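## Task

Shelf spots carry a lot number on the shelf edge directly beneath them, and several spots may carry the same number. Bring one cardboard box from lot 451 and one from lot 434 onto the desk so that nothing overhangs its edge. All other cardboard boxes stay on their own shelves. If no spot has a given lot, leave that lot out. The robot must not fall or finish leaning, or the task fails.

## Robot and tools

Robot: a simulated Hello Robot Stretch 3 with a single arm. It has a two-wheeled base (0.33 m long, 0.34 m wide, rounded back) that turns about a point 0.05 m behind its front edge, a lift riding on a vertical mast, and a telescoping arm pointing out of the robot's right side. The base cannot slide sideways, so the gripper is moved forward or back by driving. With the arm in and wrist folded, a spin sweeps a 0.28 m radius; an unfolded level wrist reaches beyond that. Loose objects may occasionally get nudged by outside disturbances.

Frames: the base frame sits on the floor midway between the wheels, x forward, y left, z up, in metres. hand_pose is reported in it, located where closed fingertips meet. The odometry frame equals the base frame at the scene start; base_odometry counts wheel rotation (slip included), heading in rad, left positive, range -3.142 to 3.142.

Tool move: one action per call. An action uses base, joints or both, optionally with speeds, pace or contact_limits; alternatively servos alone. All motions begin together.
- base: a single command, a relative offset from where the base last reported itself. {"translate_m": d} drives d metres, forward positive, -3 to 3. {"rotate_rad": d} spins d radians, left positive, -6.4 to 6.4.
- joints: absolute targets keyed by name. lift_m 0 to 1.1; arm_m 0 to 0.52 (extension); wrist_yaw_rad -1.345 to 4.42 (0 along the arm, positive toward the front); wrist_pitch_rad -1.57 to 0.451 (0 level, negative tips fingers down); wrist_roll_rad -2.911 to 2.918 (0 fingers side by side, level); gripper_m -0.089 to 0.179 (bigger is wider; fingertip gap is about 0.007 m under the value when almost shut, 0.025 m under when fully open); head_pan_rad -3.953 to 1.73 (0 forward, positive left, -1.57 faces along the arm); head_tilt_rad -1.53 to 0.419 (negative looks down). Done tolerances: ±0.004 for lift, arm, gripper; ±0.02 yaw and roll; ±0.05 pitch; ±0.1 head.
- pace: "default" or "max". Default/max tops: translate 0.12/0.30 m/s, rotate 0.76/1.90 rad/s, lift 0.11/0.15 m/s, arm 0.14/0.40 m/s. The base is capped at 0.10 m/s and 0.63 rad/s unless lift_m < 0.30, arm_m < 0.03 and wrist_yaw_rad > 2.54 all hold. speeds sets per-motion top speeds (same keys) up to the max values.
- contact_limits: only for arm_m (motor_effort %, 1 to 100; negative direction when retracting), lift_m as {"down": v, "up": v} (1 to 100, push beyond free motion; below about 12 may trip in free travel; unset defaults are 32-47 down, 21-36 up), translate_m and rotate_rad (wheel effort, either direction; the base has no contact stop otherwise). Put a limit only next to its own command.
- servos: "reboot" re-enables servos that switched off; they then hold position.
- cameras: list of head_camera, nav_camera, wrist_camera or all; omitted means all, [] none. blocking: true/omitted waits until everything rests; false returns in about 0.5 s while motion continues, and a later move replaces only the targets it names.
Unknown keys make a call invalid; out-of-range values are refused. A refusal, or an uncommanded stop, cancels the rest of that reply's move, wait and finished_scene calls. Joints left out may keep pressing toward old targets. Each action ends by 14-15 s (time_out).

wait(seconds 0 to 10, cameras): sends nothing new and returns state and images; ends early once moves come to rest. stop(cameras): brakes all running motions; braked ones read "stopped" and may still press on contacts. zoom_image(camera, region [x0,y0,x1,y1], at most 504x504 px, origin top-left) enlarges part of that camera's latest image. finished_scene(scene) ends the current scene; the result reports success and the next task.

Results: "move" is done or the worst status. base_status/joint_status: done, moving, off_target (resting short, possibly still pushing), contact_stop (arm or lift goes slack until commanded again; a slack lift can sag or be pushed up), time_out, torque_fault (joint limp until reboot). on_its_own lists uncommanded behaviour; "held at" is the target. motor_effort is percent, positive toward higher values, peak in brackets; wrist pitch maxes near 45, roll near 72; positive wheel effort pushes forward. lidar_m: 12 distances from the base origin, 30-degree sectors starting ahead and going counter-clockwise (4th left, 7th back, 10th right), plane 0.17 m up, 0.15-12 m; "-" is none or very close. wrist_depth_mm and head_depth_mm: 7x7 median depths (45-1000 and 280-4000 mm). base_tilt in degrees, forward/right positive, with up to about 4 degrees bias. turned_by_imu beats turned_by_wheels if they differ by over 0.15 rad. Images: head_camera arrives rotated, turn it clockwise a quarter; nav_camera counterclockwise a quarter. Calibration intrinsics and T_world_to_cam are given per camera in the original setup.

Gripping: command gripper_m below the object's width to hold it, or 0.05 above (or fully open) to release; the reading does not prove a grasp. Re-send to re-squeeze if the stall guard loosens it.

Cautions: before folding (wrist_yaw_rad to 3.0) or unfolding, put lift_m at 0.32-0.95, wrist_pitch_rad -0.4, roll near 0; folded, lift may go to 0.25. With yaw below -0.4 keep pitch at -0.5 or lower. Pushing something rigid with the gripper above about 0.45 m, or driving while snagged, can tip the robot; if it leans, back off. Wrist and head push without stopping and can overheat. Avoid drops, releasing moving items, slams and hard pushes; items must stay placed after the scene ends.

Each tool is called after "Emit:" as a command line: name --argument value for each argument, lists and objects as JSON in quotes; but a table of rows of numbers goes row by row, as --pt "numbers of a row", without its own name.

## Session

Emit:
move

Scene clock: 0.00 s.
base_odometry: x=+0.000 y=+0.000 heading=+0.000
turned_by_wheels: +0.000
turned_by_imu: +0.000
base_tilt: forward=-0.3 right=-1.3
lidar_m: 0.73 0.73 0.85 1.53 2.66 1.26 1.01 1.11 1.82 1.63 1.40 0.83
head_depth_mm: 802 792 784 776 768 761 757 / 774 765 758 751 744 737 730 / 748 740 734 728 721 715 708 / 724 715 710 705 699 694 687 / 702 695 689 684 679 672 667 / 681 673 667 664 658 652 648 / 661 655 652 644 640 634 631
base_status: not commanded
joint_positions: lift_m=+0.374 arm_m=+0.001 wrist_yaw_rad=+3.009 wrist_pitch_rad=-0.462 wrist_roll_rad=+0.000 gripper_m=+0.037 head_pan_rad=+0.000 head_tilt_rad=-0.003
joint_status: not commanded
measured_speeds: all 0
motor_effort: left_wheel=-0.4 right_wheel=+0.1 lift_m=+22.4 arm_m=-2.9 wrist_yaw_rad=-1.0 wrist_pitch_rad=+1.9 wrist_roll_rad=-0.1 gripper_m=+0.3 head_pan_rad=+1.2 head_tilt_rad=+6.7
hand_pose: x=+0.0076 y=+0.0712 z=+0.3774 quat_wxyz=(+0.207, +0.697, +0.116, +0.676) (m; base frame)
wrist_depth_mm: - 138 - - - 859 - / - 151 - - - 975 - / - 167 922 - - 937 - / 840 775 203 821 806 791 762 / 698 671 212 657 648 671 666 / 590 599 126 579 128 582 578 / 522 546 287 355 507 509 509
pictures: head_camera (sideways), nav_camera (sideways), wrist_camera
camera_calibration:
head_camera: T_world_to_cam=[[0.049258, -0.0462949, -0.997713, 1.31416], [0.0559933, 0.997482, -0.0435198, 0.0560066], [0.997215, -0.0537216, 0.0517262, -0.117899], [0, 0, 0, 1]] pos_world=[0.0497012, -0.00136013, 1.31969]
nav_camera: T_world_to_cam=[[-0.0233498, 0.0170467, 0.999582, -1.25828], [0.00969844, -0.999804, 0.017277, 0.0275711], [0.99968, 0.0100978, 0.0231799, -0.0831342], [0, 0, 0, 1]] pos_world=[0.0534596, 0.0498547, 1.25921]
wrist_camera: T_world_to_cam=[[0.994963, -0.0965217, -0.0270514, 0.016197], [-0.0806635, -0.610724, -0.787724, 0.37395], [0.0595115, 0.785938, -0.615434, 0.342021], [0, 0, 0, 1]] pos_world=[-0.00630544, -0.0388635, 0.505499]

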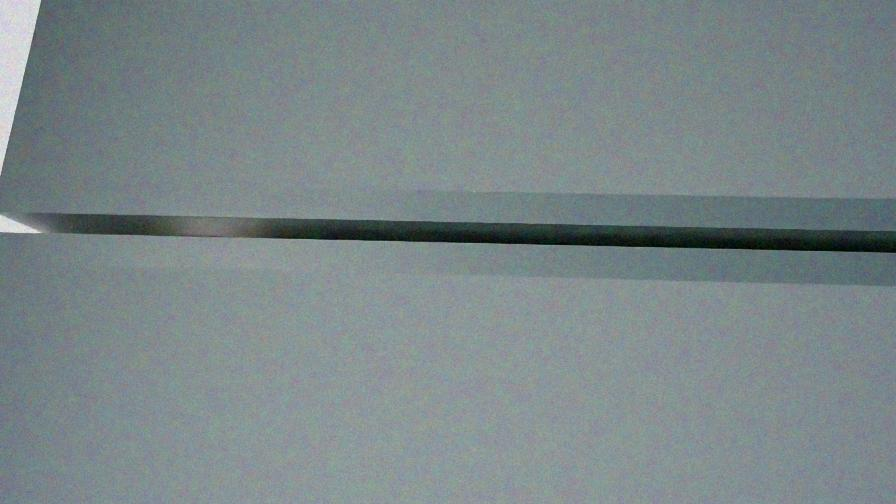

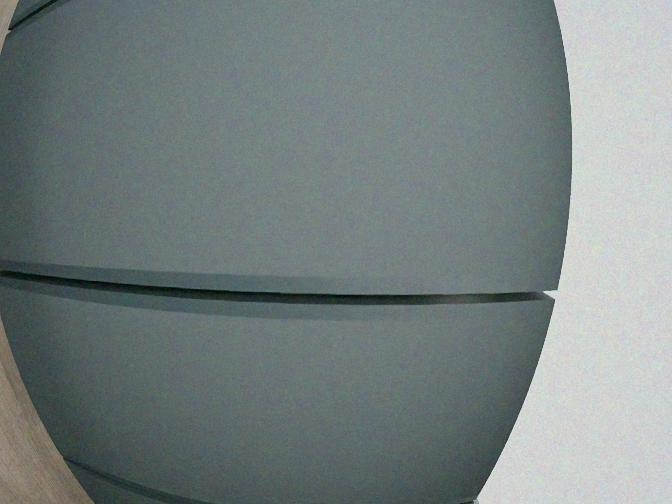

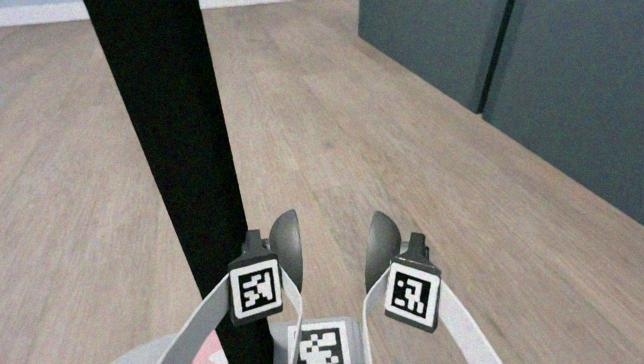

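Emit:
move --joints '{"head_pan_rad": 1.4, "head_tilt_rad": -0.35}' --cameras '["head_camera","nav_camera"]'

Emit:
move --joints '{"head_pan_rad": -1.4, "head_tilt_rad": -0.35}' --cameras '["head_camera","nav_camera"]'

Emit:
move --joints '{"head_pan_rad": -2.9, "head_tilt_rad": -0.35}' --cameras '["head_camera","nav_camera"]'

Scene clock: 12.33 s.
move: done
base_odometry: x=+0.000 y=+0.000 heading=+0.000
turned_by_wheels: +0.000
turned_by_imu: +0.000
base_tilt: forward=-0.2 right=-1.1
lidar_m: 0.72 0.73 0.85 1.53 2.66 1.26 1.01 1.11 1.81 1.63 1.39 0.83
head_depth_mm: 951 961 987 1012 1039 1073 1091 / 1110 1136 1160 1193 1227 1269 1302 / 1321 1359 1409 1452 1509 1563 1466 / 2427 2581 2695 2828 2341 1814 1458 / 2346 2481 2655 2818 2596 1877 1457 / 2256 2375 2519 2700 2582 1858 1445 / 2196 2309 2425 2539 2549 1839 1447
base_status: not commanded
joint_positions: lift_m=+0.374 arm_m=+0.001 wrist_yaw_rad=+3.009 wrist_pitch_rad=-0.462 wrist_roll_rad=+0.000 gripper_m=+0.037 head_pan_rad=+1.434 head_tilt_rad=-0.352
joint_status: all done
measured_speeds: all 0
motor_effort: left_wheel=+0.2(0.8) right_wheel=+0.2(1.1) lift_m=+23.2(23.9) arm_m=-9.8(10.1) wrist_yaw_rad=+1.0(1.5) wrist_pitch_rad=+2.0(2.0) wrist_roll_rad=+0.1(0.3) gripper_m=+0.4(0.9) head_pan_rad=-3.0(5.4) head_tilt_rad=-2.5(8.5)
hand_pose: x=+0.0076 y=+0.0712 z=+0.3774 quat_wxyz=(+0.207, +0.697, +0.116, +0.676) (m; base frame)
wrist_depth_mm: - 138 - - - 873 - / - 150 - - - 975 - / - 167 934 - - 939 - / 832 764 203 812 816 799 773 / 693 671 211 658 649 665 663 / 595 599 126 576 128 576 578 / 525 534 289 353 505 513 507
pictures: head_camera (sideways), nav_camera (sideways)
camera_calibration:
head_camera: T_world_to_cam=[[0.00560365, -0.298284, -0.954461, 1.25765], [-0.982966, 0.173697, -0.0600541, 0.0837895], [0.1837, 0.938539, -0.29223, 0.334789], [0, 0, 0, 1]] pos_world=[0.013814, 0.0463703, 1.30324]
nav_camera: T_world_to_cam=[[0.0268094, 0.319101, 0.947341, -1.19013], [0.992479, -0.12173, 0.0129166, 0.0273556], [0.119442, 0.93987, -0.319965, 0.36895], [0, 0, 0, 1]] pos_world=[-0.0393113, 0.0363359, 1.24516]

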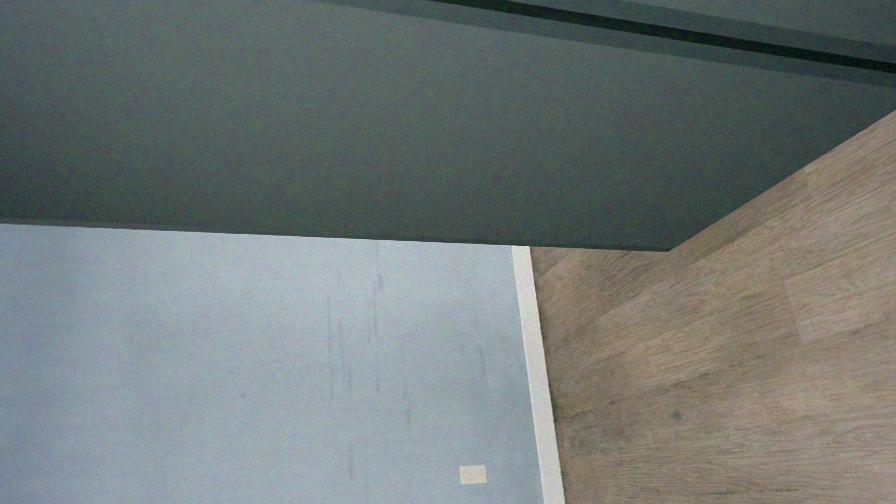

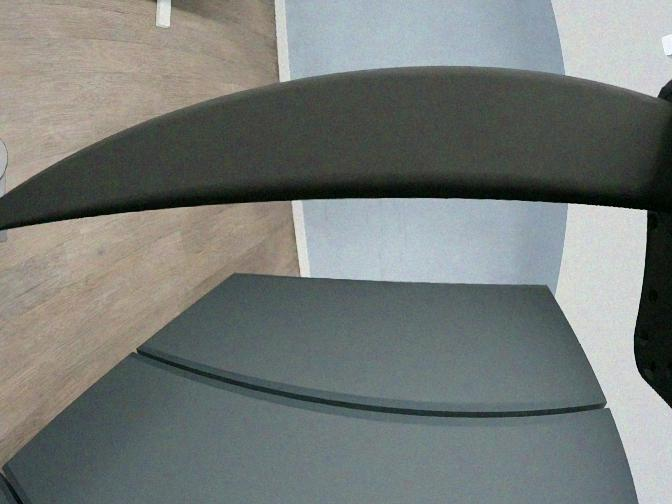

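Scene clock: 15.10 s.
move: done
base_odometry: x=+0.000 y=+0.000 heading=+0.000
turned_by_wheels: +0.000
turned_by_imu: +0.000
base_tilt: forward=-0.2 right=-1.3
lidar_m: 0.72 0.72 0.85 1.52 2.66 1.26 1.01 1.11 1.82 1.62 1.39 0.83
head_depth_mm: 1816 1903 2023 2141 2284 1912 1498 / 1808 1885 2001 2119 2265 1914 1481 / 1567 1836 1973 2093 2250 1896 1471 / 1587 1819 1900 1841 1832 1850 1463 / 1750 1829 1938 2063 2193 1850 1452 / 1745 1806 1915 2049 2194 1820 1455 / 1729 1792 1900 2031 2139 1807 1447
base_status: not commanded
joint_positions: lift_m=+0.374 arm_m=+0.001 wrist_yaw_rad=+3.009 wrist_pitch_rad=-0.462 wrist_roll_rad=+0.000 gripper_m=+0.037 head_pan_rad=-1.408 head_tilt_rad=-0.352
joint_status: all done
measured_speeds: translate_m=+0.000 rotate_rad=+0.000 lift_m=+0.000 arm_m=+0.000 wrist_yaw_rad=+0.000 wrist_pitch_rad=+0.000 wrist_roll_rad=+0.000 head_pan_rad=+0.024 head_tilt_rad=+0.000
motor_effort: left_wheel=-0.2(0.8) right_wheel=+0.0(1.1) lift_m=+23.4(24.0) arm_m=-13.1(13.4) wrist_yaw_rad=-0.5(1.6) wrist_pitch_rad=+1.9(2.1) wrist_roll_rad=-0.2(0.3) gripper_m=+0.0(1.1) head_pan_rad=+3.3(4.8) head_tilt_rad=+1.4(5.2)
hand_pose: x=+0.0076 y=+0.0712 z=+0.3774 quat_wxyz=(+0.207, +0.697, +0.116, +0.676) (m; base frame)
wrist_depth_mm: - 138 - - - 861 - / - 150 - - - 991 - / - 167 921 - - 930 - / 832 758 204 815 809 799 763 / 694 675 212 658 657 669 671 / 601 593 126 569 129 585 576 / 528 537 289 355 502 514 510
pictures: head_camera (sideways), nav_camera (sideways)
camera_calibration:
head_camera: T_world_to_cam=[[-0.0934102, 0.283318, -0.954466, 1.25825], [0.990425, 0.124319, -0.0600272, 0.0717038], [0.101652, -0.950934, -0.292218, 0.335319], [0, 0, 0, 1]] pos_world=[0.0124301, -0.046532, 1.30324]
nav_camera: T_world_to_cam=[[0.0686132, -0.312788, 0.947342, -1.19038], [-0.984158, -0.176822, 0.0128975, 0.0394145], [0.163477, -0.933219, -0.319965, 0.368703], [0, 0, 0, 1]] pos_world=[0.060191, -0.0212851, 1.24516]

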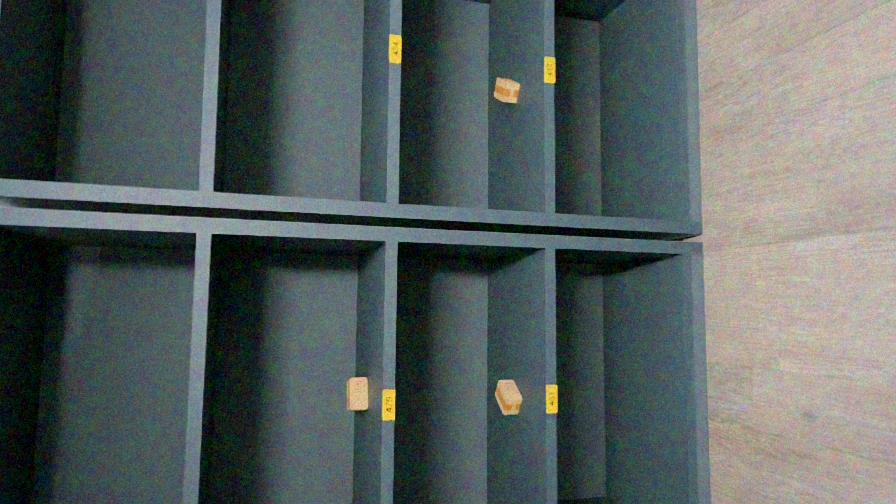

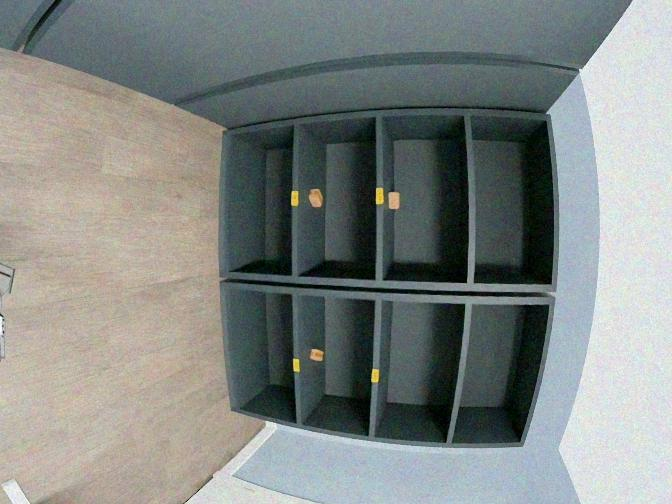

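Scene clock: 16.33 s.
move: done
base_odometry: x=+0.000 y=+0.000 heading=+0.000
turned_by_wheels: +0.000
turned_by_imu: +0.000
base_tilt: forward=-0.4 right=-1.1
lidar_m: 0.72 0.73 0.85 1.53 2.65 1.26 1.01 1.11 1.81 1.62 1.40 0.83
head_depth_mm: 1345 1432 1501 1599 1222 989 1443 / 1350 1417 1519 1591 1207 984 1488 / 1344 1412 1497 1582 1194 973 1472 / 1340 1406 1484 1579 1186 967 1465 / 1320 1408 1482 1556 1177 964 1407 / 1324 1399 1478 1575 1664 1709 1452 / 1312 1382 1463 1543 1655 1737 1451
base_status: not commanded
joint_positions: lift_m=+0.374 arm_m=+0.001 wrist_yaw_rad=+3.009 wrist_pitch_rad=-0.462 wrist_roll_rad=+0.000 gripper_m=+0.037 head_pan_rad=-2.935 head_tilt_rad=-0.352
joint_status: all done
measured_speeds: all 0
motor_effort: left_wheel=+0.0(0.7) right_wheel=+0.2(0.9) lift_m=+23.3(23.9) arm_m=-13.5(13.7) wrist_yaw_rad=-0.6(1.3) wrist_pitch_rad=+1.9(2.0) wrist_roll_rad=-0.2(0.2) gripper_m=+0.9(0.9) head_pan_rad=+3.4(6.3) head_tilt_rad=+3.4(5.4)
hand_pose: x=+0.0076 y=+0.0712 z=+0.3774 quat_wxyz=(+0.207, +0.697, +0.116, +0.676) (m; base frame)
wrist_depth_mm: - 139 - - - 852 - / - 150 - - - 959 - / - 167 923 - - 935 - / 846 771 203 819 791 804 763 / 696 671 211 662 663 671 667 / 603 598 126 577 129 581 569 / 525 538 289 354 508 512 511
pictures: head_camera (sideways), nav_camera (sideways)
camera_calibration:
head_camera: T_world_to_cam=[[0.278942, 0.105741, -0.954468, 1.256], [0.16754, -0.984035, -0.060053, 0.0768261], [-0.94558, -0.14316, -0.292205, 0.341614], [0, 0, 0, 1]] pos_world=[-0.0401985, -0.0083051, 1.30324]
nav_camera: T_world_to_cam=[[-0.309496, -0.0822423, 0.947337, -1.18807], [-0.219652, 0.975493, 0.012926, 0.0346882], [-0.925184, -0.204084, -0.319976, 0.37533], [0, 0, 0, 1]] pos_world=[-0.0128366, -0.0549493, 1.24516]

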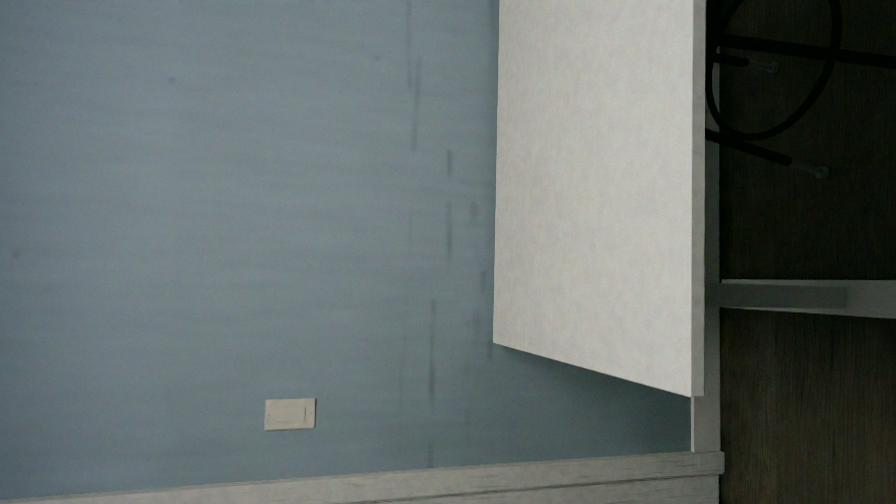

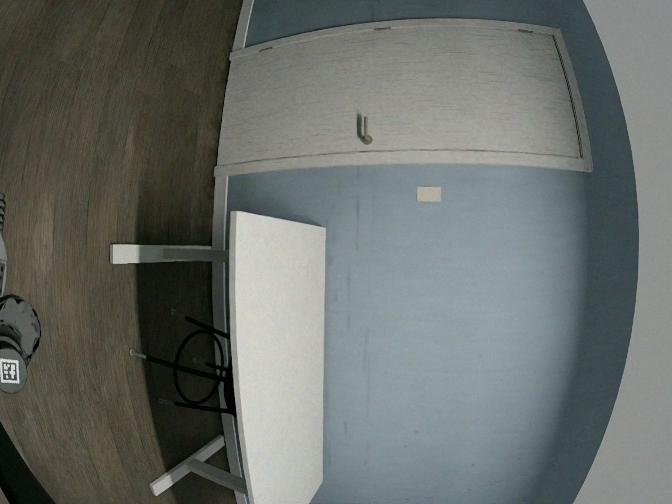

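Emit:
move --joints '{"head_pan_rad": -1.4}' --cameras '["head_camera"]'

Emit:
zoom_image --camera "head_camera" --region '[350, 10, 600, 150]'

Emit:
zoom_image --camera "head_camera" --region '[330, 350, 580, 490]'

Scene clock: 24.83 s.
move: done
base_odometry: x=+0.000 y=+0.000 heading=+0.000
turned_by_wheels: +0.000
turned_by_imu: +0.000
base_tilt: forward=-0.2 right=-1.1
lidar_m: 0.72 0.72 0.85 1.53 2.66 1.26 1.01 1.11 1.81 1.63 1.39 0.83
head_depth_mm: 1788 1877 2013 2147 2184 1913 1494 / 1799 1869 1994 2115 2260 1886 1485 / 1471 1479 1958 2071 2144 1876 1477 / 1722 1841 1928 2025 1887 1832 1466 / 1751 1835 1952 2069 2201 1845 1455 / 1739 1819 1908 2038 2192 1818 1452 / 1744 1816 1916 2042 2081 1806 1451
base_status: not commanded
joint_positions: lift_m=+0.374 arm_m=+0.001 wrist_yaw_rad=+3.009 wrist_pitch_rad=-0.462 wrist_roll_rad=+0.000 gripper_m=+0.037 head_pan_rad=-1.392 head_tilt_rad=-0.350
joint_status: all done
measured_speeds: translate_m=+0.000 rotate_rad=+0.000 lift_m=+0.000 arm_m=+0.000 wrist_yaw_rad=+0.000 wrist_pitch_rad=+0.000 wrist_roll_rad=+0.000 head_pan_rad=-0.024 head_tilt_rad=+0.000
motor_effort: left_wheel=-0.7(0.8) right_wheel=-0.1(1.2) lift_m=+23.4(24.2) arm_m=-13.1(13.6) wrist_yaw_rad=+0.1(1.5) wrist_pitch_rad=+1.8(2.0) wrist_roll_rad=-0.1(0.4) gripper_m=+0.5(1.0) head_pan_rad=-3.3(5.6) head_tilt_rad=+5.2(5.8)
hand_pose: x=+0.0076 y=+0.0712 z=+0.3774 quat_wxyz=(+0.207, +0.697, +0.116, +0.676) (m; base frame)
wrist_depth_mm: - 139 - - - 865 - / - 150 - - - 995 - / - 167 921 - - 937 - / 827 759 203 815 800 793 758 / 698 666 211 674 649 674 663 / 594 597 126 574 128 584 579 / 527 540 288 354 498 511 508
pictures: head_camera (sideways)
camera_calibration:
head_camera: T_world_to_cam=[[-0.0976961, 0.279747, -0.95509, 1.25909], [0.988261, 0.14053, -0.0599278, 0.0716256], [0.117454, -0.949733, -0.290192, 0.332581], [0, 0, 0, 1]] pos_world=[0.0131601, -0.0464276, 1.30335]

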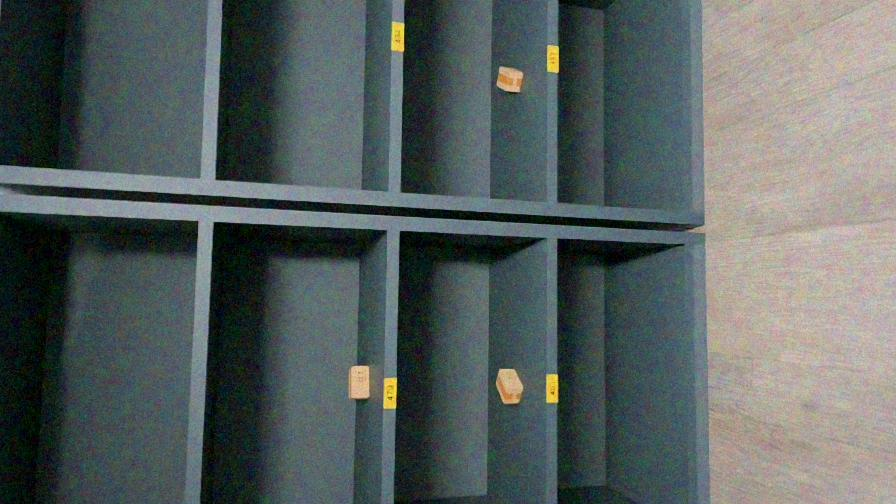

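Scaled by 2.016 from the camera's 896x504 image, which has a finer 1280x720 frame.

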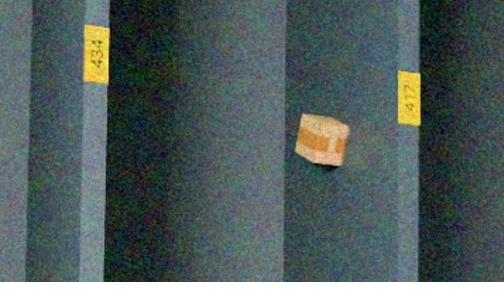

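Scaled by 2.016 from the camera's 896x504 image, which has a finer 1280x720 frame.

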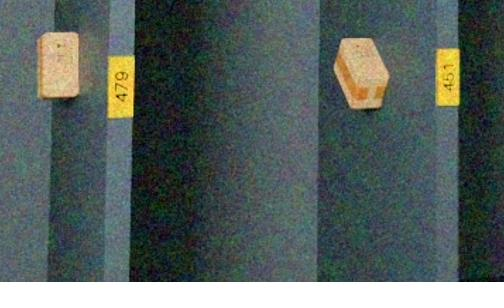

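Emit:
zoom_image --camera "head_camera" --region '[535, 370, 575, 410]'

Scaled by 12.600 from the camera's 896x504 image, which has a finer 1280x720 frame.

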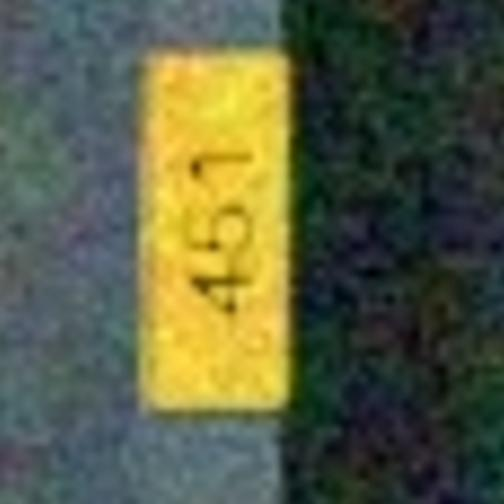

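Emit:
move --base '{"rotate_rad": -1.138}' --joints '{"lift_m": 0.28}' --cameras '[]'

Emit:
move --base '{"translate_m": 1.07}' --pace "max" --joints '{"head_pan_rad": -1.57, "head_tilt_rad": -0.6}' --cameras '["nav_camera"]'

Emit:
move --base '{"rotate_rad": 1.382}' --joints '{"lift_m": 0.62}'

Scene clock: 74.83 s.
move: done
base_odometry: x=+0.000 y=+0.000 heading=-1.138
turned_by_wheels: -1.138
turned_by_imu: -1.118
base_tilt: forward=-0.4 right=-1.1
lidar_m: 1.60 0.87 0.73 0.72 0.82 1.34 2.66 1.64 1.01 1.11 1.74 1.63
head_depth_mm: 1281 1341 1403 1479 1217 902 1457 / 1329 1392 1464 1537 1284 939 1433 / 1363 1435 1522 1612 1694 1765 1479 / 1424 1480 1574 1658 1763 1807 1464 / 1467 1551 1639 1746 1863 1869 1455 / 1526 1620 1727 1820 1949 1859 1460 / 1597 1698 1802 1918 2083 1851 1455
base_status: done
joint_positions: lift_m=+0.280 arm_m=+0.001 wrist_yaw_rad=+3.009 wrist_pitch_rad=-0.462 wrist_roll_rad=+0.000 gripper_m=+0.037 head_pan_rad=-1.400 head_tilt_rad=-0.350
joint_status: all done
measured_speeds: all 0
motor_effort: left_wheel=+8.2(11.9) right_wheel=-9.5(13.7) lift_m=+23.6(26.2) arm_m=-12.8(13.5) wrist_yaw_rad=+0.2(1.7) wrist_pitch_rad=+2.0(2.1) wrist_roll_rad=+0.0(0.3) gripper_m=+0.5(0.9) head_pan_rad=-3.3(3.6) head_tilt_rad=+3.4(4.9)
hand_pose: x=+0.0076 y=+0.0711 z=+0.2829 quat_wxyz=(+0.207, +0.697, +0.116, +0.676) (m; base frame)
wrist_depth_mm: - 139 - - - - - / - 150 162 - - - - / 861 167 210 773 776 766 750 / 674 621 204 659 647 646 647 / 577 564 211 540 533 546 540 / 492 296 126 286 129 473 468 / 262 266 247 258 401 418 415
pictures: none
No camera images: "cameras" was empty.

Scene clock: 79.77 s.
move: done
base_odometry: x=+0.449 y=-0.971 heading=-1.137
turned_by_wheels: +0.000
turned_by_imu: +0.000
base_tilt: forward=-0.3 right=-1.1
lidar_m: 0.97 0.60 0.51 0.51 0.57 0.93 3.67 1.67 1.76 1.45 0.70 0.73
head_depth_mm: 1405 1531 1685 1871 1882 1492 1248 / 1426 1557 1728 1927 1874 1484 1243 / 1464 1597 1769 1975 1846 1474 1245 / 1495 1641 1809 2027 1831 1479 1228 / 1531 1686 1872 2093 1813 1454 1228 / 1496 1319 1462 1568 1729 1445 1217 / 1189 1284 1467 1411 1584 1378 1218
base_status: done
joint_positions: lift_m=+0.280 arm_m=+0.001 wrist_yaw_rad=+3.009 wrist_pitch_rad=-0.462 wrist_roll_rad=+0.000 gripper_m=+0.037 head_pan_rad=-1.570 head_tilt_rad=-0.600
joint_status: all done
measured_speeds: all 0
motor_effort: left_wheel=+5.4(16.3) right_wheel=-1.3(10.8) lift_m=+26.9(27.3) arm_m=-12.5(13.2) wrist_yaw_rad=+0.4(2.1) wrist_pitch_rad=+2.1(2.2) wrist_roll_rad=-0.1(0.3) gripper_m=+0.7(1.0) head_pan_rad=+3.0(4.5) head_tilt_rad=-4.8(7.4)
hand_pose: x=+0.0076 y=+0.0711 z=+0.2828 quat_wxyz=(+0.208, +0.697, +0.116, +0.676) (m; base frame)
wrist_depth_mm: - 139 - - - 479 462 / - 150 161 - - 536 - / - 166 176 - 605 - - / 692 623 201 632 633 616 621 / 572 561 211 537 529 542 542 / 488 296 126 284 129 474 474 / 262 267 247 258 399 418 415
pictures: nav_camera (sideways)
camera_calibration:
nav_camera: T_world_to_cam=[[0.0174634, -0.542581, 0.839822, -1.04979], [-0.99979, -0.0184608, 0.00886297, 0.0447888], [0.0106949, -0.839801, -0.542789, 0.659583], [0, 0, 0, 1]] pos_world=[0.0560582, -0.0148499, 1.23925]

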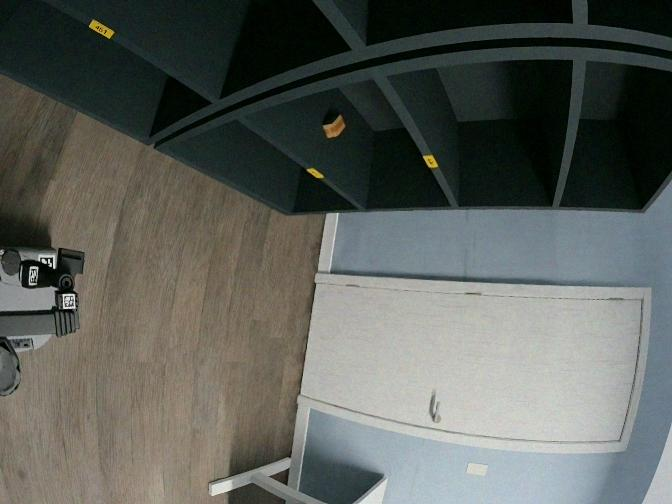

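Scene clock: 83.70 s.
move: done
base_odometry: x=+0.449 y=-0.971 heading=+0.244
turned_by_wheels: +1.382
turned_by_imu: +1.360
base_tilt: forward=-0.4 right=-1.3
lidar_m: 0.50 0.52 0.72 2.04 1.86 1.67 1.76 1.45 0.70 1.03 0.71 0.52
head_depth_mm: 835 921 927 709 1033 936 1065 / 835 920 909 699 1107 936 1171 / 837 920 898 695 1097 927 1164 / 840 918 797 685 1087 922 1154 / 837 923 871 676 1073 914 1149 / 840 923 860 668 1071 911 1154 / 842 923 848 663 1065 905 1147
base_status: done
joint_positions: lift_m=+0.620 arm_m=+0.001 wrist_yaw_rad=+3.009 wrist_pitch_rad=-0.463 wrist_roll_rad=+0.000 gripper_m=+0.037 head_pan_rad=-1.570 head_tilt_rad=-0.600
joint_status: all done
measured_speeds: all 0
motor_effort: left_wheel=-8.5(13.1) right_wheel=+9.0(12.3) lift_m=+30.8(33.3) arm_m=-13.6(13.6) wrist_yaw_rad=+0.4(1.5) wrist_pitch_rad=+2.1(2.2) wrist_roll_rad=-0.3(0.3) gripper_m=+0.5(1.0) head_pan_rad=+3.0(4.1) head_tilt_rad=-4.3(5.6)
hand_pose: x=+0.0076 y=+0.0711 z=+0.6228 quat_wxyz=(+0.208, +0.697, +0.116, +0.676) (m; base frame)
wrist_depth_mm: - 138 - - - - - / - 151 - - - - - / - 167 - - - - - / - - 203 - - - - / - - 211 964 952 - - / 881 890 126 842 128 865 - / 786 771 285 766 746 760 -
pictures: head_camera (sideways), nav_camera (sideways), wrist_camera
camera_calibration:
head_camera: T_world_to_cam=[[-0.0467429, 0.520082, -0.852837, 1.12535], [0.997504, -0.0209244, -0.0674322, 0.0812878], [-0.0529154, -0.85386, -0.517806, 0.629756], [0, 0, 0, 1]] pos_world=[0.0048408, -0.0458483, 1.29131]
nav_camera: T_world_to_cam=[[0.0175182, -0.542648, 0.839777, -1.04974], [-0.999787, -0.018659, 0.00879896, 0.0448662], [0.0108947, -0.839753, -0.542859, 0.659659], [0, 0, 0, 1]] pos_world=[0.0560593, -0.01485, 1.23925]
wrist_camera: T_world_to_cam=[[0.994955, -0.0966025, -0.0270468, 0.0228315], [-0.0807606, -0.611393, -0.787195, 0.566914], [0.0595088, 0.785408, -0.616111, 0.493597], [0, 0, 0, 1]] pos_world=[-0.00630538, -0.0388623, 0.750999]

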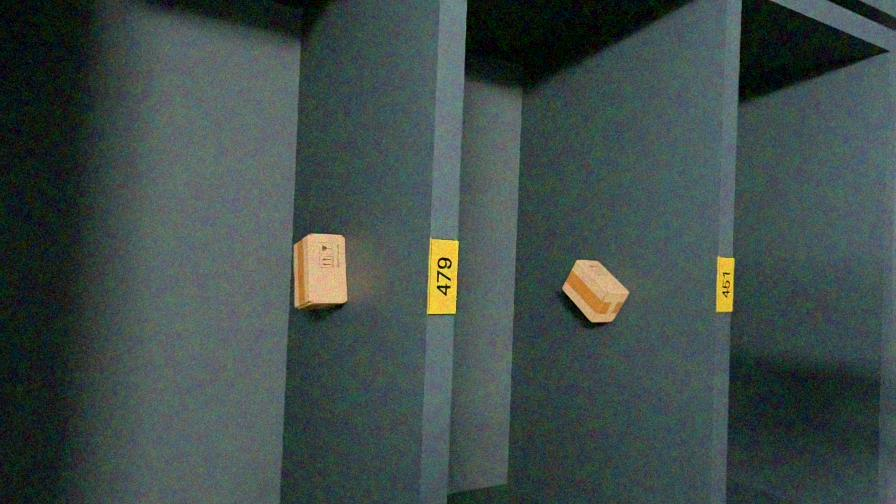

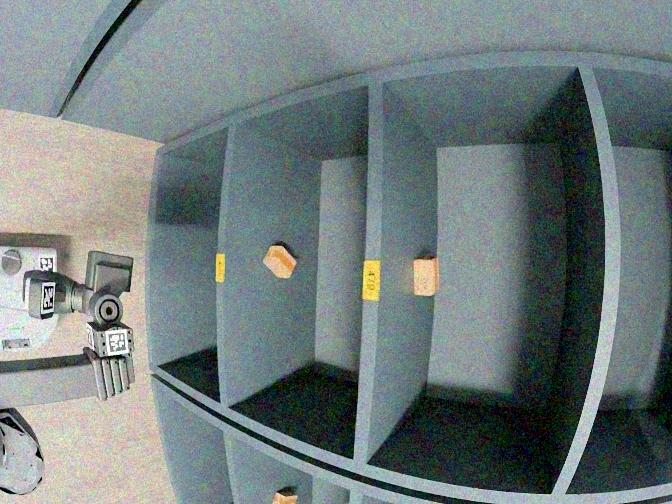

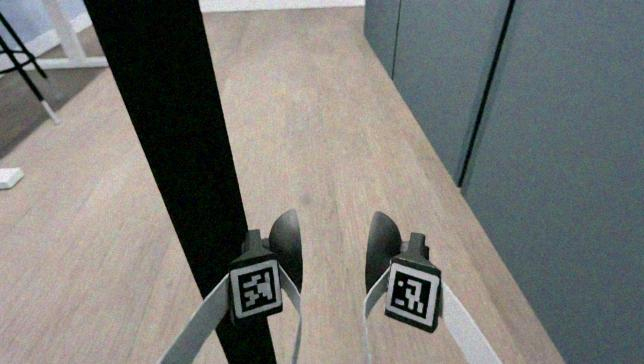

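Emit:
move --base '{"translate_m": 0.148}' --joints '{"lift_m": 0.67, "wrist_yaw_rad": 0.0, "gripper_m": 0.179}' --cameras '[]'

Emit:
move --joints '{"wrist_pitch_rad": -0.52, "head_tilt_rad": -0.75}' --cameras '[]'

Emit:
move --joints '{"wrist_yaw_rad": -0.62}'

Scene clock: 151.73 s.
move: done
base_odometry: x=+0.593 y=-0.935 heading=+0.244
turned_by_wheels: +0.000
turned_by_imu: -0.001
base_tilt: forward=-0.3 right=-1.1
lidar_m: 0.36 0.37 0.51 1.44 2.70 1.79 1.90 0.81 0.79 1.03 0.50 0.37
head_depth_mm: 838 925 924 710 1109 941 1177 / 837 924 851 701 1107 934 1171 / 836 927 807 692 1061 924 1161 / 839 925 888 687 1094 927 1148 / 842 919 870 675 1082 916 1155 / 840 920 859 669 1077 913 1149 / 808 823 787 757 885 880 1019
base_status: done
joint_positions: lift_m=+0.670 arm_m=+0.001 wrist_yaw_rad=+0.003 wrist_pitch_rad=-0.463 wrist_roll_rad=+0.000 gripper_m=+0.179 head_pan_rad=-1.570 head_tilt_rad=-0.600
joint_status: all done
measured_speeds: all 0
motor_effort: left_wheel=+6.2(8.5) right_wheel=+5.1(12.7) lift_m=+23.5(34.0) arm_m=-11.7(12.4) wrist_yaw_rad=-3.6(6.7) wrist_pitch_rad=+2.1(2.2) wrist_roll_rad=+0.1(0.3) gripper_m=+0.8(84.5) head_pan_rad=+2.8(3.5) head_tilt_rad=-4.3(5.2)
hand_pose: x=-0.0208 y=-0.3641 z=+0.6728 quat_wxyz=(+0.689, +0.163, -0.688, -0.161) (m; base frame)
wrist_depth_mm: - - - - - - 685 / - - - - 532 - - / - - - - - - - / 428 - - - - - - / 427 142 - - - - - / - 126 - - - - - / - - - - - - 105
pictures: none
No camera images: "cameras" was empty.

Scene clock: 152.43 s.
move: done
base_odometry: x=+0.593 y=-0.935 heading=+0.244
turned_by_wheels: +0.000
turned_by_imu: +0.000
base_tilt: forward=-0.2 right=-1.2
lidar_m: 0.36 0.37 0.51 1.44 2.71 1.79 1.91 0.82 0.80 1.03 0.50 0.37
head_depth_mm: 847 904 665 1190 983 1278 1163 / 846 906 656 1186 976 1266 1161 / 852 855 651 1174 965 1262 547 / 848 903 673 1158 961 1253 446 / 851 886 667 1155 952 1252 1119 / 851 870 656 1106 949 1213 1130 / 809 772 646 869 904 1067 1089
base_status: not commanded
joint_positions: lift_m=+0.670 arm_m=+0.001 wrist_yaw_rad=+0.003 wrist_pitch_rad=-0.530 wrist_roll_rad=+0.000 gripper_m=+0.179 head_pan_rad=-1.570 head_tilt_rad=-0.754
joint_status: all done
measured_speeds: all 0
motor_effort: left_wheel=+5.7(6.7) right_wheel=+4.9(5.8) lift_m=+23.8(24.4) arm_m=-11.0(11.9) wrist_yaw_rad=-2.7(4.1) wrist_pitch_rad=+1.5(3.1) wrist_roll_rad=+0.1(0.3) gripper_m=+0.6(0.9) head_pan_rad=+2.7(3.4) head_tilt_rad=-4.9(9.3)
hand_pose: x=-0.0209 y=-0.3544 z=+0.6583 quat_wxyz=(+0.683, +0.187, -0.682, -0.185) (m; base frame)
wrist_depth_mm: - - - - - - 693 / - - - - 522 - - / 427 - - - - - - / 448 - - - - - - / 428 142 - - - - - / - 126 - - - - - / - - 771 741 - - 105
pictures: none
No camera images: "cameras" was empty.

Scene clock: 153.70 s.
move: done
base_odometry: x=+0.593 y=-0.935 heading=+0.244
turned_by_wheels: +0.000
turned_by_imu: +0.000
base_tilt: forward=-0.3 right=-1.1
lidar_m: 0.36 0.37 0.51 1.44 2.69 1.79 1.91 0.81 0.80 1.03 0.50 0.37
head_depth_mm: 849 908 662 1197 982 1270 1146 / 848 906 656 1179 975 1265 1154 / 848 857 651 1168 968 1260 433 / 847 903 672 1167 963 1252 1123 / 851 887 663 1157 958 1241 1141 / 851 872 656 1111 948 1221 1135 / 809 773 646 870 907 1068 1090
base_status: not commanded
joint_positions: lift_m=+0.670 arm_m=+0.001 wrist_yaw_rad=-0.617 wrist_pitch_rad=-0.531 wrist_roll_rad=+0.000 gripper_m=+0.179 head_pan_rad=-1.570 head_tilt_rad=-0.754
joint_status: all done
measured_speeds: all 0
motor_effort: left_wheel=+6.0(6.6) right_wheel=+5.5(6.1) lift_m=+24.9(25.6) arm_m=-11.2(11.6) wrist_yaw_rad=-2.4(7.9) wrist_pitch_rad=+1.5(1.6) wrist_roll_rad=-0.2(0.3) gripper_m=+0.7(1.1) head_pan_rad=+2.4(3.5) head_tilt_rad=-2.0(5.7)
hand_pose: x=-0.1423 y=-0.3158 z=+0.6583 quat_wxyz=(+0.594, -0.030, -0.706, -0.384) (m; base frame)
wrist_depth_mm: - - - 826 - - - / - 492 - - 587 - - / - - - - 640 - - / - - - - 778 - - / - 142 - - 901 - 996 / - 126 - 828 877 859 869 / - - - 791 793 755 105
pictures: head_camera (sideways), nav_camera (sideways), wrist_camera
camera_calibration:
head_camera: T_world_to_cam=[[-0.0468252, 0.644581, -0.763101, 1.00833], [0.997495, -0.0103692, -0.0699667, 0.0845729], [-0.0530119, -0.764466, -0.642481, 0.792009], [0, 0, 0, 1]] pos_world=[0.00484027, -0.0436118, 1.28423]
nav_camera: T_world_to_cam=[[0.017635, -0.664869, 0.746752, -0.928404], [-0.999786, -0.0197889, 0.00599151, 0.0484329], [0.0107939, -0.746698, -0.665076, 0.818638], [0, 0, 0, 1]] pos_world=[0.0559587, -0.00503418, 1.23745]
wrist_camera: T_world_to_cam=[[-0.834314, 0.550506, -0.0293673, 0.0810679], [0.386331, 0.545836, -0.743513, 0.749292], [-0.393279, -0.631669, -0.668076, 0.350494], [0, 0, 0, 1]] pos_world=[-0.0839962, -0.232223, 0.793646]

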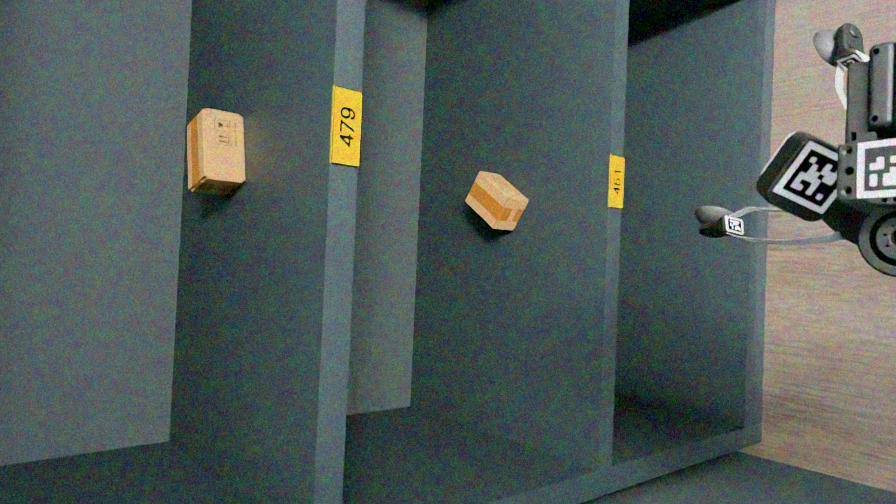

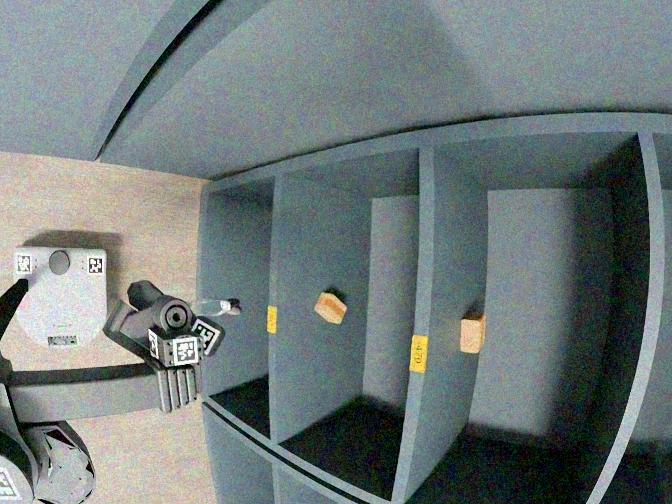

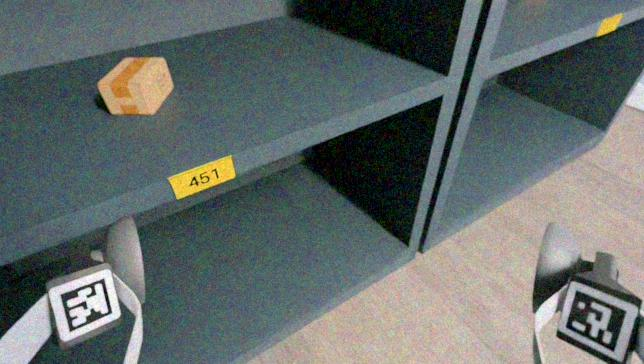

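Emit:
move --joints '{"arm_m": 0.487, "wrist_yaw_rad": -0.66}' --contact_limits '{"arm_m": 30}' --cameras '["head_camera","wrist_camera"]'

Scene clock: 174.97 s.
move: done
base_odometry: x=+0.593 y=-0.935 heading=+0.244
turned_by_wheels: +0.000
turned_by_imu: +0.000
base_tilt: forward=-0.4 right=-1.1
lidar_m: 0.36 0.37 0.51 1.44 2.71 1.78 1.91 0.81 0.80 1.03 0.50 0.37
head_depth_mm: 850 906 669 1191 986 1269 1163 / 848 908 661 1192 926 421 367 / 848 867 653 697 918 1235 1154 / 848 905 648 735 964 1254 1145 / 849 898 671 1162 959 1244 1142 / 851 884 661 1111 951 1213 1138 / 806 773 653 869 906 1060 1094
base_status: not commanded
joint_positions: lift_m=+0.670 arm_m=+0.487 wrist_yaw_rad=-0.657 wrist_pitch_rad=-0.531 wrist_roll_rad=+0.000 gripper_m=+0.179 head_pan_rad=-1.570 head_tilt_rad=-0.750
joint_status: all done
measured_speeds: all 0
motor_effort: left_wheel=+6.3(6.6) right_wheel=+4.9(6.0) lift_m=+30.6(31.6) arm_m=+13.6(14.7) wrist_yaw_rad=-4.3(5.8) wrist_pitch_rad=+1.7(1.8) wrist_roll_rad=-0.2(0.3) gripper_m=+0.6(1.2) head_pan_rad=+2.0(3.1) head_tilt_rad=+2.3(3.2)
contact_limits: arm_m 30 (drawing in: default 31, maximum 55; extending or still: default 40, maximum 69)
hand_pose: x=-0.1490 y=-0.7971 z=+0.6581 quat_wxyz=(+0.586, -0.044, -0.705, -0.396) (m; base frame)
wrist_depth_mm: 249 275 317 - - - - / 265 298 325 - 534 - - / 283 317 - - - - - / 304 335 - - - - - / 319 147 321 320 318 315 320 / 123 277 289 290 286 285 282 / 249 254 251 211 253 249 105
pictures: head_camera (sideways), wrist_camera
camera_calibration:
head_camera: T_world_to_cam=[[-0.0468561, 0.641544, -0.765654, 1.01171], [0.997494, -0.0106269, -0.0699485, 0.0845511], [-0.0530116, -0.767013, -0.639438, 0.788029], [0, 0, 0, 1]] pos_world=[0.00484018, -0.0437284, 1.28443]
wrist_camera: T_world_to_cam=[[-0.811534, 0.583564, -0.0294213, 0.370292], [0.408299, 0.530343, -0.742986, 1.00503], [-0.417977, -0.614971, -0.66866, 0.0537357], [0, 0, 0, 1]] pos_world=[-0.0873864, -0.716052, 0.793546]

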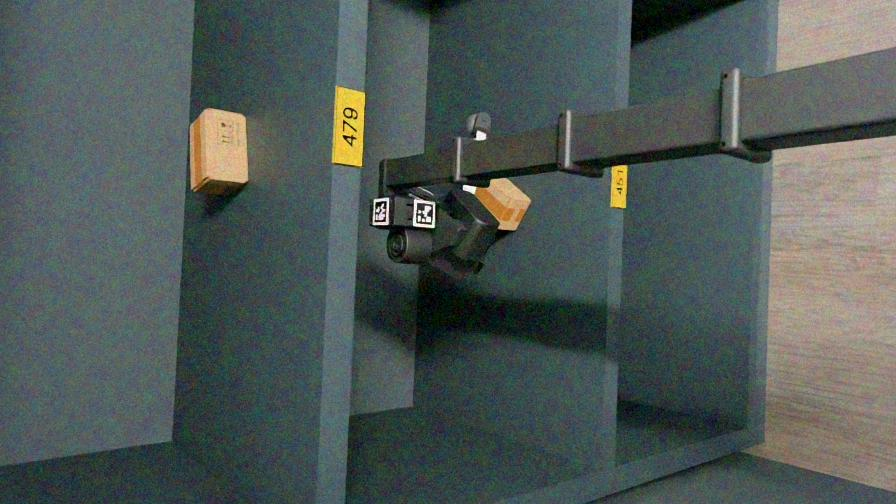

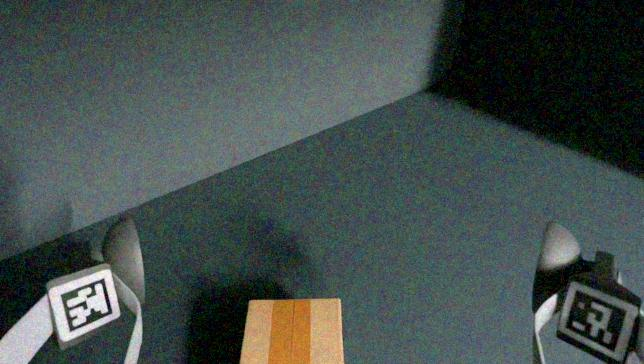

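Emit:
move --base '{"translate_m": 0.026}' --joints '{"arm_m": 0.495}' --speeds '{"translate_m": 0.05}' --cameras '["wrist_camera"]'

Emit:
move --joints '{"lift_m": 0.59}' --cameras '["wrist_camera"]'

Scene clock: 198.13 s.
move: done
base_odometry: x=+0.618 y=-0.929 heading=+0.244
turned_by_wheels: +0.000
turned_by_imu: +0.000
base_tilt: forward=-0.4 right=-1.2
lidar_m: 0.33 0.35 0.48 1.33 1.97 1.81 1.93 0.82 0.81 0.99 0.47 0.34
head_depth_mm: 849 903 668 1193 983 1278 1169 / 851 888 663 1191 932 421 366 / 850 906 654 705 919 1231 1155 / 848 908 649 748 965 1261 1154 / 851 897 670 1159 959 1251 1143 / 852 882 665 1095 955 1203 1134 / 740 746 654 791 894 1001 1077
base_status: done
joint_positions: lift_m=+0.670 arm_m=+0.495 wrist_yaw_rad=-0.657 wrist_pitch_rad=-0.531 wrist_roll_rad=+0.000 gripper_m=+0.179 head_pan_rad=-1.570 head_tilt_rad=-0.750
joint_status: all done
measured_speeds: all 0
motor_effort: left_wheel=+5.3(9.8) right_wheel=+4.8(10.7) lift_m=+29.7(31.0) arm_m=+12.9(14.7) wrist_yaw_rad=-2.5(4.4) wrist_pitch_rad=+1.7(1.8) wrist_roll_rad=-0.3(0.3) gripper_m=+0.8(1.1) head_pan_rad=+2.0(2.4) head_tilt_rad=+2.1(2.7)
hand_pose: x=-0.1490 y=-0.8051 z=+0.6581 quat_wxyz=(+0.586, -0.044, -0.705, -0.396) (m; base frame)
wrist_depth_mm: 242 269 309 - - 511 - / 259 291 326 - - - - / 278 311 - - - - - / 297 330 - - - - - / 311 313 322 323 318 316 323 / 123 278 291 289 287 285 283 / 250 253 257 207 255 249 105
pictures: wrist_camera
camera_calibration:
wrist_camera: T_world_to_cam=[[-0.811419, 0.583724, -0.0294333, 0.375096], [0.408418, 0.530268, -0.742974, 1.00922], [-0.418084, -0.614884, -0.668673, 0.0488799], [0, 0, 0, 1]] pos_world=[-0.0873863, -0.724052, 0.793546]

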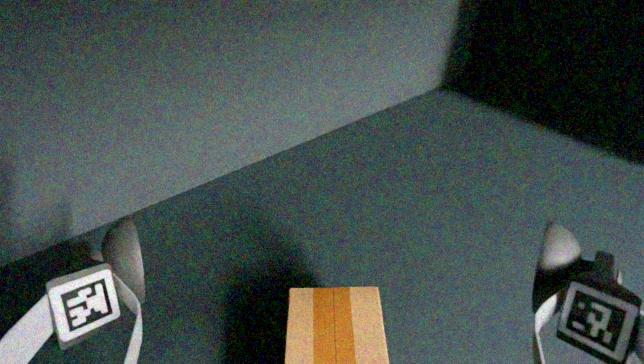

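Scene clock: 199.70 s.
move: done
base_odometry: x=+0.618 y=-0.929 heading=+0.244
turned_by_wheels: +0.000
turned_by_imu: +0.000
base_tilt: forward=-0.5 right=-1.1
lidar_m: 0.33 0.34 0.48 1.33 1.97 1.81 1.93 0.81 0.82 0.99 0.47 0.34
head_depth_mm: 847 907 669 1187 981 1271 1166 / 849 888 662 1187 979 1244 448 / 852 909 653 1028 661 1201 1113 / 849 909 649 1124 940 1256 1149 / 850 900 671 1169 959 1247 1141 / 851 884 664 1095 951 1206 1136 / 735 747 655 793 898 998 1075
base_status: not commanded
joint_positions: lift_m=+0.590 arm_m=+0.495 wrist_yaw_rad=-0.657 wrist_pitch_rad=-0.531 wrist_roll_rad=+0.000 gripper_m=+0.179 head_pan_rad=-1.570 head_tilt_rad=-0.750
joint_status: all done
measured_speeds: all 0
motor_effort: left_wheel=+6.1(6.3) right_wheel=+3.8(5.0) lift_m=+22.6(28.0) arm_m=+12.8(13.9) wrist_yaw_rad=-3.7(4.1) wrist_pitch_rad=+1.6(1.8) wrist_roll_rad=+0.0(0.4) gripper_m=+0.5(1.2) head_pan_rad=+2.0(3.1) head_tilt_rad=+1.9(2.7)
hand_pose: x=-0.1490 y=-0.8051 z=+0.5781 quat_wxyz=(+0.586, -0.044, -0.705, -0.396) (m; base frame)
wrist_depth_mm: 240 268 310 - - 488 - / 258 291 328 - - - - / 276 303 320 317 303 311 307 / 272 269 266 267 263 260 258 / 231 230 229 163 220 224 223 / - 191 200 146 188 197 195 / 171 175 177 127 132 175 107
pictures: wrist_camera
camera_calibration:
wrist_camera: T_world_to_cam=[[-0.811442, 0.583693, -0.02939, 0.372687], [0.408371, 0.530302, -0.742976, 0.9498], [-0.418084, -0.614884, -0.668673, -0.00461376], [0, 0, 0, 1]] pos_world=[-0.0873863, -0.724052, 0.713546]

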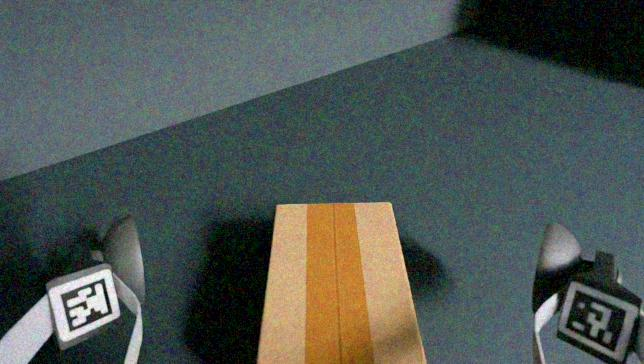

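Emit:
move --joints '{"lift_m": 0.56}' --speeds '{"lift_m": 0.05}' --cameras '["wrist_camera", "head_camera"]'

Emit:
move --joints '{"gripper_m": 0.03}' --cameras '["wrist_camera"]'

Scene clock: 208.57 s.
move: done
base_odometry: x=+0.618 y=-0.929 heading=+0.244
turned_by_wheels: +0.000
turned_by_imu: +0.000
base_tilt: forward=-0.3 right=-1.3
lidar_m: 0.33 0.34 0.47 1.34 1.96 1.81 1.93 0.81 0.81 0.99 0.47 0.34
head_depth_mm: 847 907 668 1195 983 1276 1161 / 850 888 662 1182 980 1239 477 / 848 907 654 1144 707 578 1093 / 850 906 648 1166 914 1259 1147 / 850 898 672 1159 960 1249 1141 / 855 879 661 1098 954 1203 1134 / 739 749 654 790 894 995 1079
base_status: not commanded
joint_positions: lift_m=+0.560 arm_m=+0.495 wrist_yaw_rad=-0.657 wrist_pitch_rad=-0.531 wrist_roll_rad=+0.000 gripper_m=+0.179 head_pan_rad=-1.570 head_tilt_rad=-0.750
joint_status: all done
measured_speeds: all 0
motor_effort: left_wheel=+5.8(6.0) right_wheel=+4.0(5.0) lift_m=+23.4(24.8) arm_m=+11.3(11.9) wrist_yaw_rad=-4.4(4.5) wrist_pitch_rad=+1.7(1.8) wrist_roll_rad=+0.0(0.3) gripper_m=+0.1(1.2) head_pan_rad=+1.5(2.0) head_tilt_rad=+0.9(2.5)
hand_pose: x=-0.1490 y=-0.8051 z=+0.5481 quat_wxyz=(+0.586, -0.044, -0.705, -0.396) (m; base frame)
wrist_depth_mm: 243 269 307 338 - - - / 259 291 317 315 310 305 304 / 267 269 266 264 262 259 258 / 225 224 222 146 210 216 215 / 193 192 190 125 177 187 189 / - 144 167 110 160 163 - / 143 146 145 98 98 145 107
pictures: head_camera (sideways), wrist_camera
camera_calibration:
head_camera: T_world_to_cam=[[-0.0468561, 0.641544, -0.765654, 1.01171], [0.997494, -0.0106269, -0.0699485, 0.0845511], [-0.0530116, -0.767013, -0.639438, 0.788029], [0, 0, 0, 1]] pos_world=[0.00484018, -0.0437284, 1.28443]
wrist_camera: T_world_to_cam=[[-0.811476, 0.583643, -0.0294438, 0.371802], [0.408388, 0.530327, -0.742949, 0.927512], [-0.418002, -0.61491, -0.668701, -0.0246666], [0, 0, 0, 1]] pos_world=[-0.0873864, -0.724052, 0.683546]

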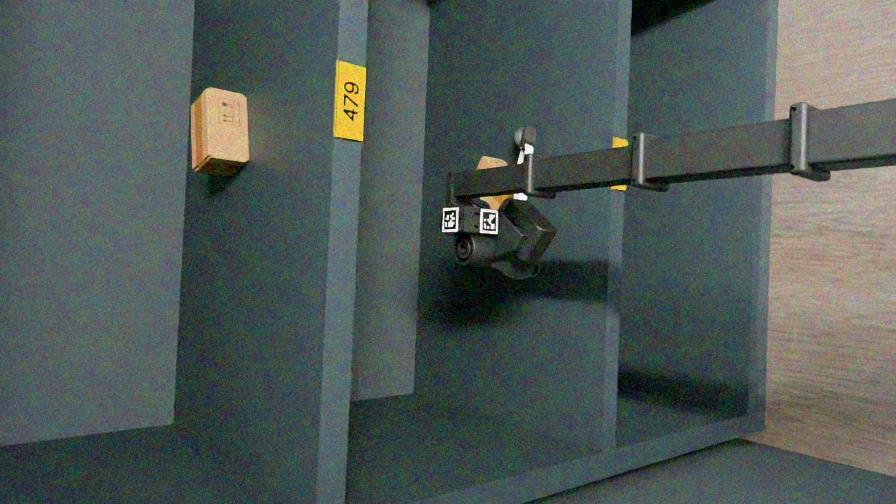

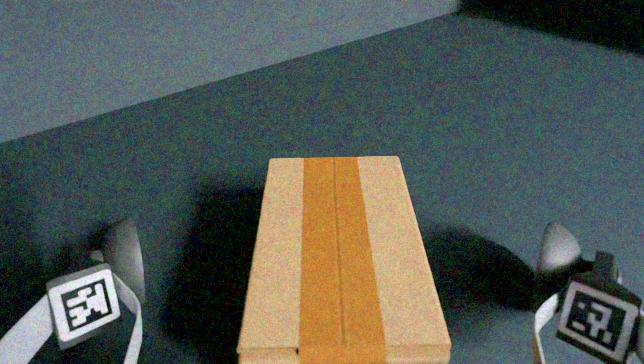

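Scene clock: 210.60 s.
move: done
base_odometry: x=+0.618 y=-0.929 heading=+0.244
turned_by_wheels: +0.000
turned_by_imu: +0.000
base_tilt: forward=-0.3 right=-1.1
lidar_m: 0.33 0.34 0.48 1.33 1.97 1.81 1.93 0.82 0.81 0.99 0.47 0.34
head_depth_mm: 848 903 669 1186 987 1277 1166 / 848 888 661 1191 984 1246 478 / 849 904 653 1142 705 578 1088 / 848 908 648 1163 915 1262 1148 / 850 895 671 1168 959 1251 1144 / 851 880 662 1090 953 1202 1142 / 736 743 655 790 895 1000 1075
base_status: not commanded
joint_positions: lift_m=+0.560 arm_m=+0.495 wrist_yaw_rad=-0.657 wrist_pitch_rad=-0.515 wrist_roll_rad=+0.000 gripper_m=+0.031 head_pan_rad=-1.570 head_tilt_rad=-0.750
joint_status: all done
measured_speeds: all 0
motor_effort: left_wheel=+5.9(6.2) right_wheel=+4.3(5.3) lift_m=+23.4(24.0) arm_m=+10.9(11.8) wrist_yaw_rad=-2.8(4.6) wrist_pitch_rad=-1.3(1.8) wrist_roll_rad=+0.2(0.3) gripper_m=-25.8(96.5) head_pan_rad=+1.3(2.3) head_tilt_rad=+1.7(2.3)
hand_pose: x=-0.1505 y=-0.8070 z=+0.5515 quat_wxyz=(+0.589, -0.050, -0.705, -0.392) (m; base frame)
wrist_depth_mm: 240 268 306 - - - - / 258 289 322 328 324 311 319 / 270 281 278 276 273 269 266 / 235 232 230 152 227 224 223 / 199 199 147 130 145 192 191 / 173 172 122 110 119 164 167 / 157 145 106 100 100 143 148
pictures: wrist_camera
camera_calibration:
wrist_camera: T_world_to_cam=[[-0.811525, 0.583603, -0.0288893, 0.371397], [0.401172, 0.520536, -0.753726, 0.928678], [-0.424839, -0.623257, -0.656553, -0.0386297], [0, 0, 0, 1]] pos_world=[-0.087573, -0.724235, 0.685336]

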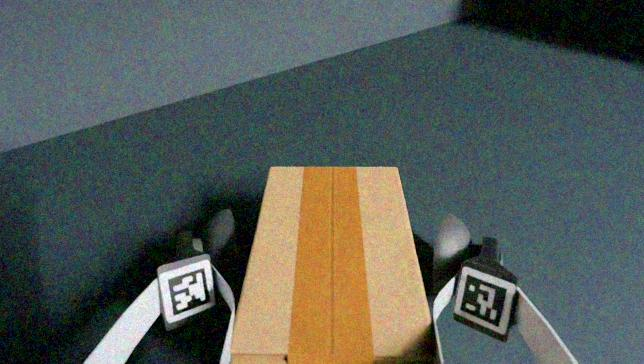

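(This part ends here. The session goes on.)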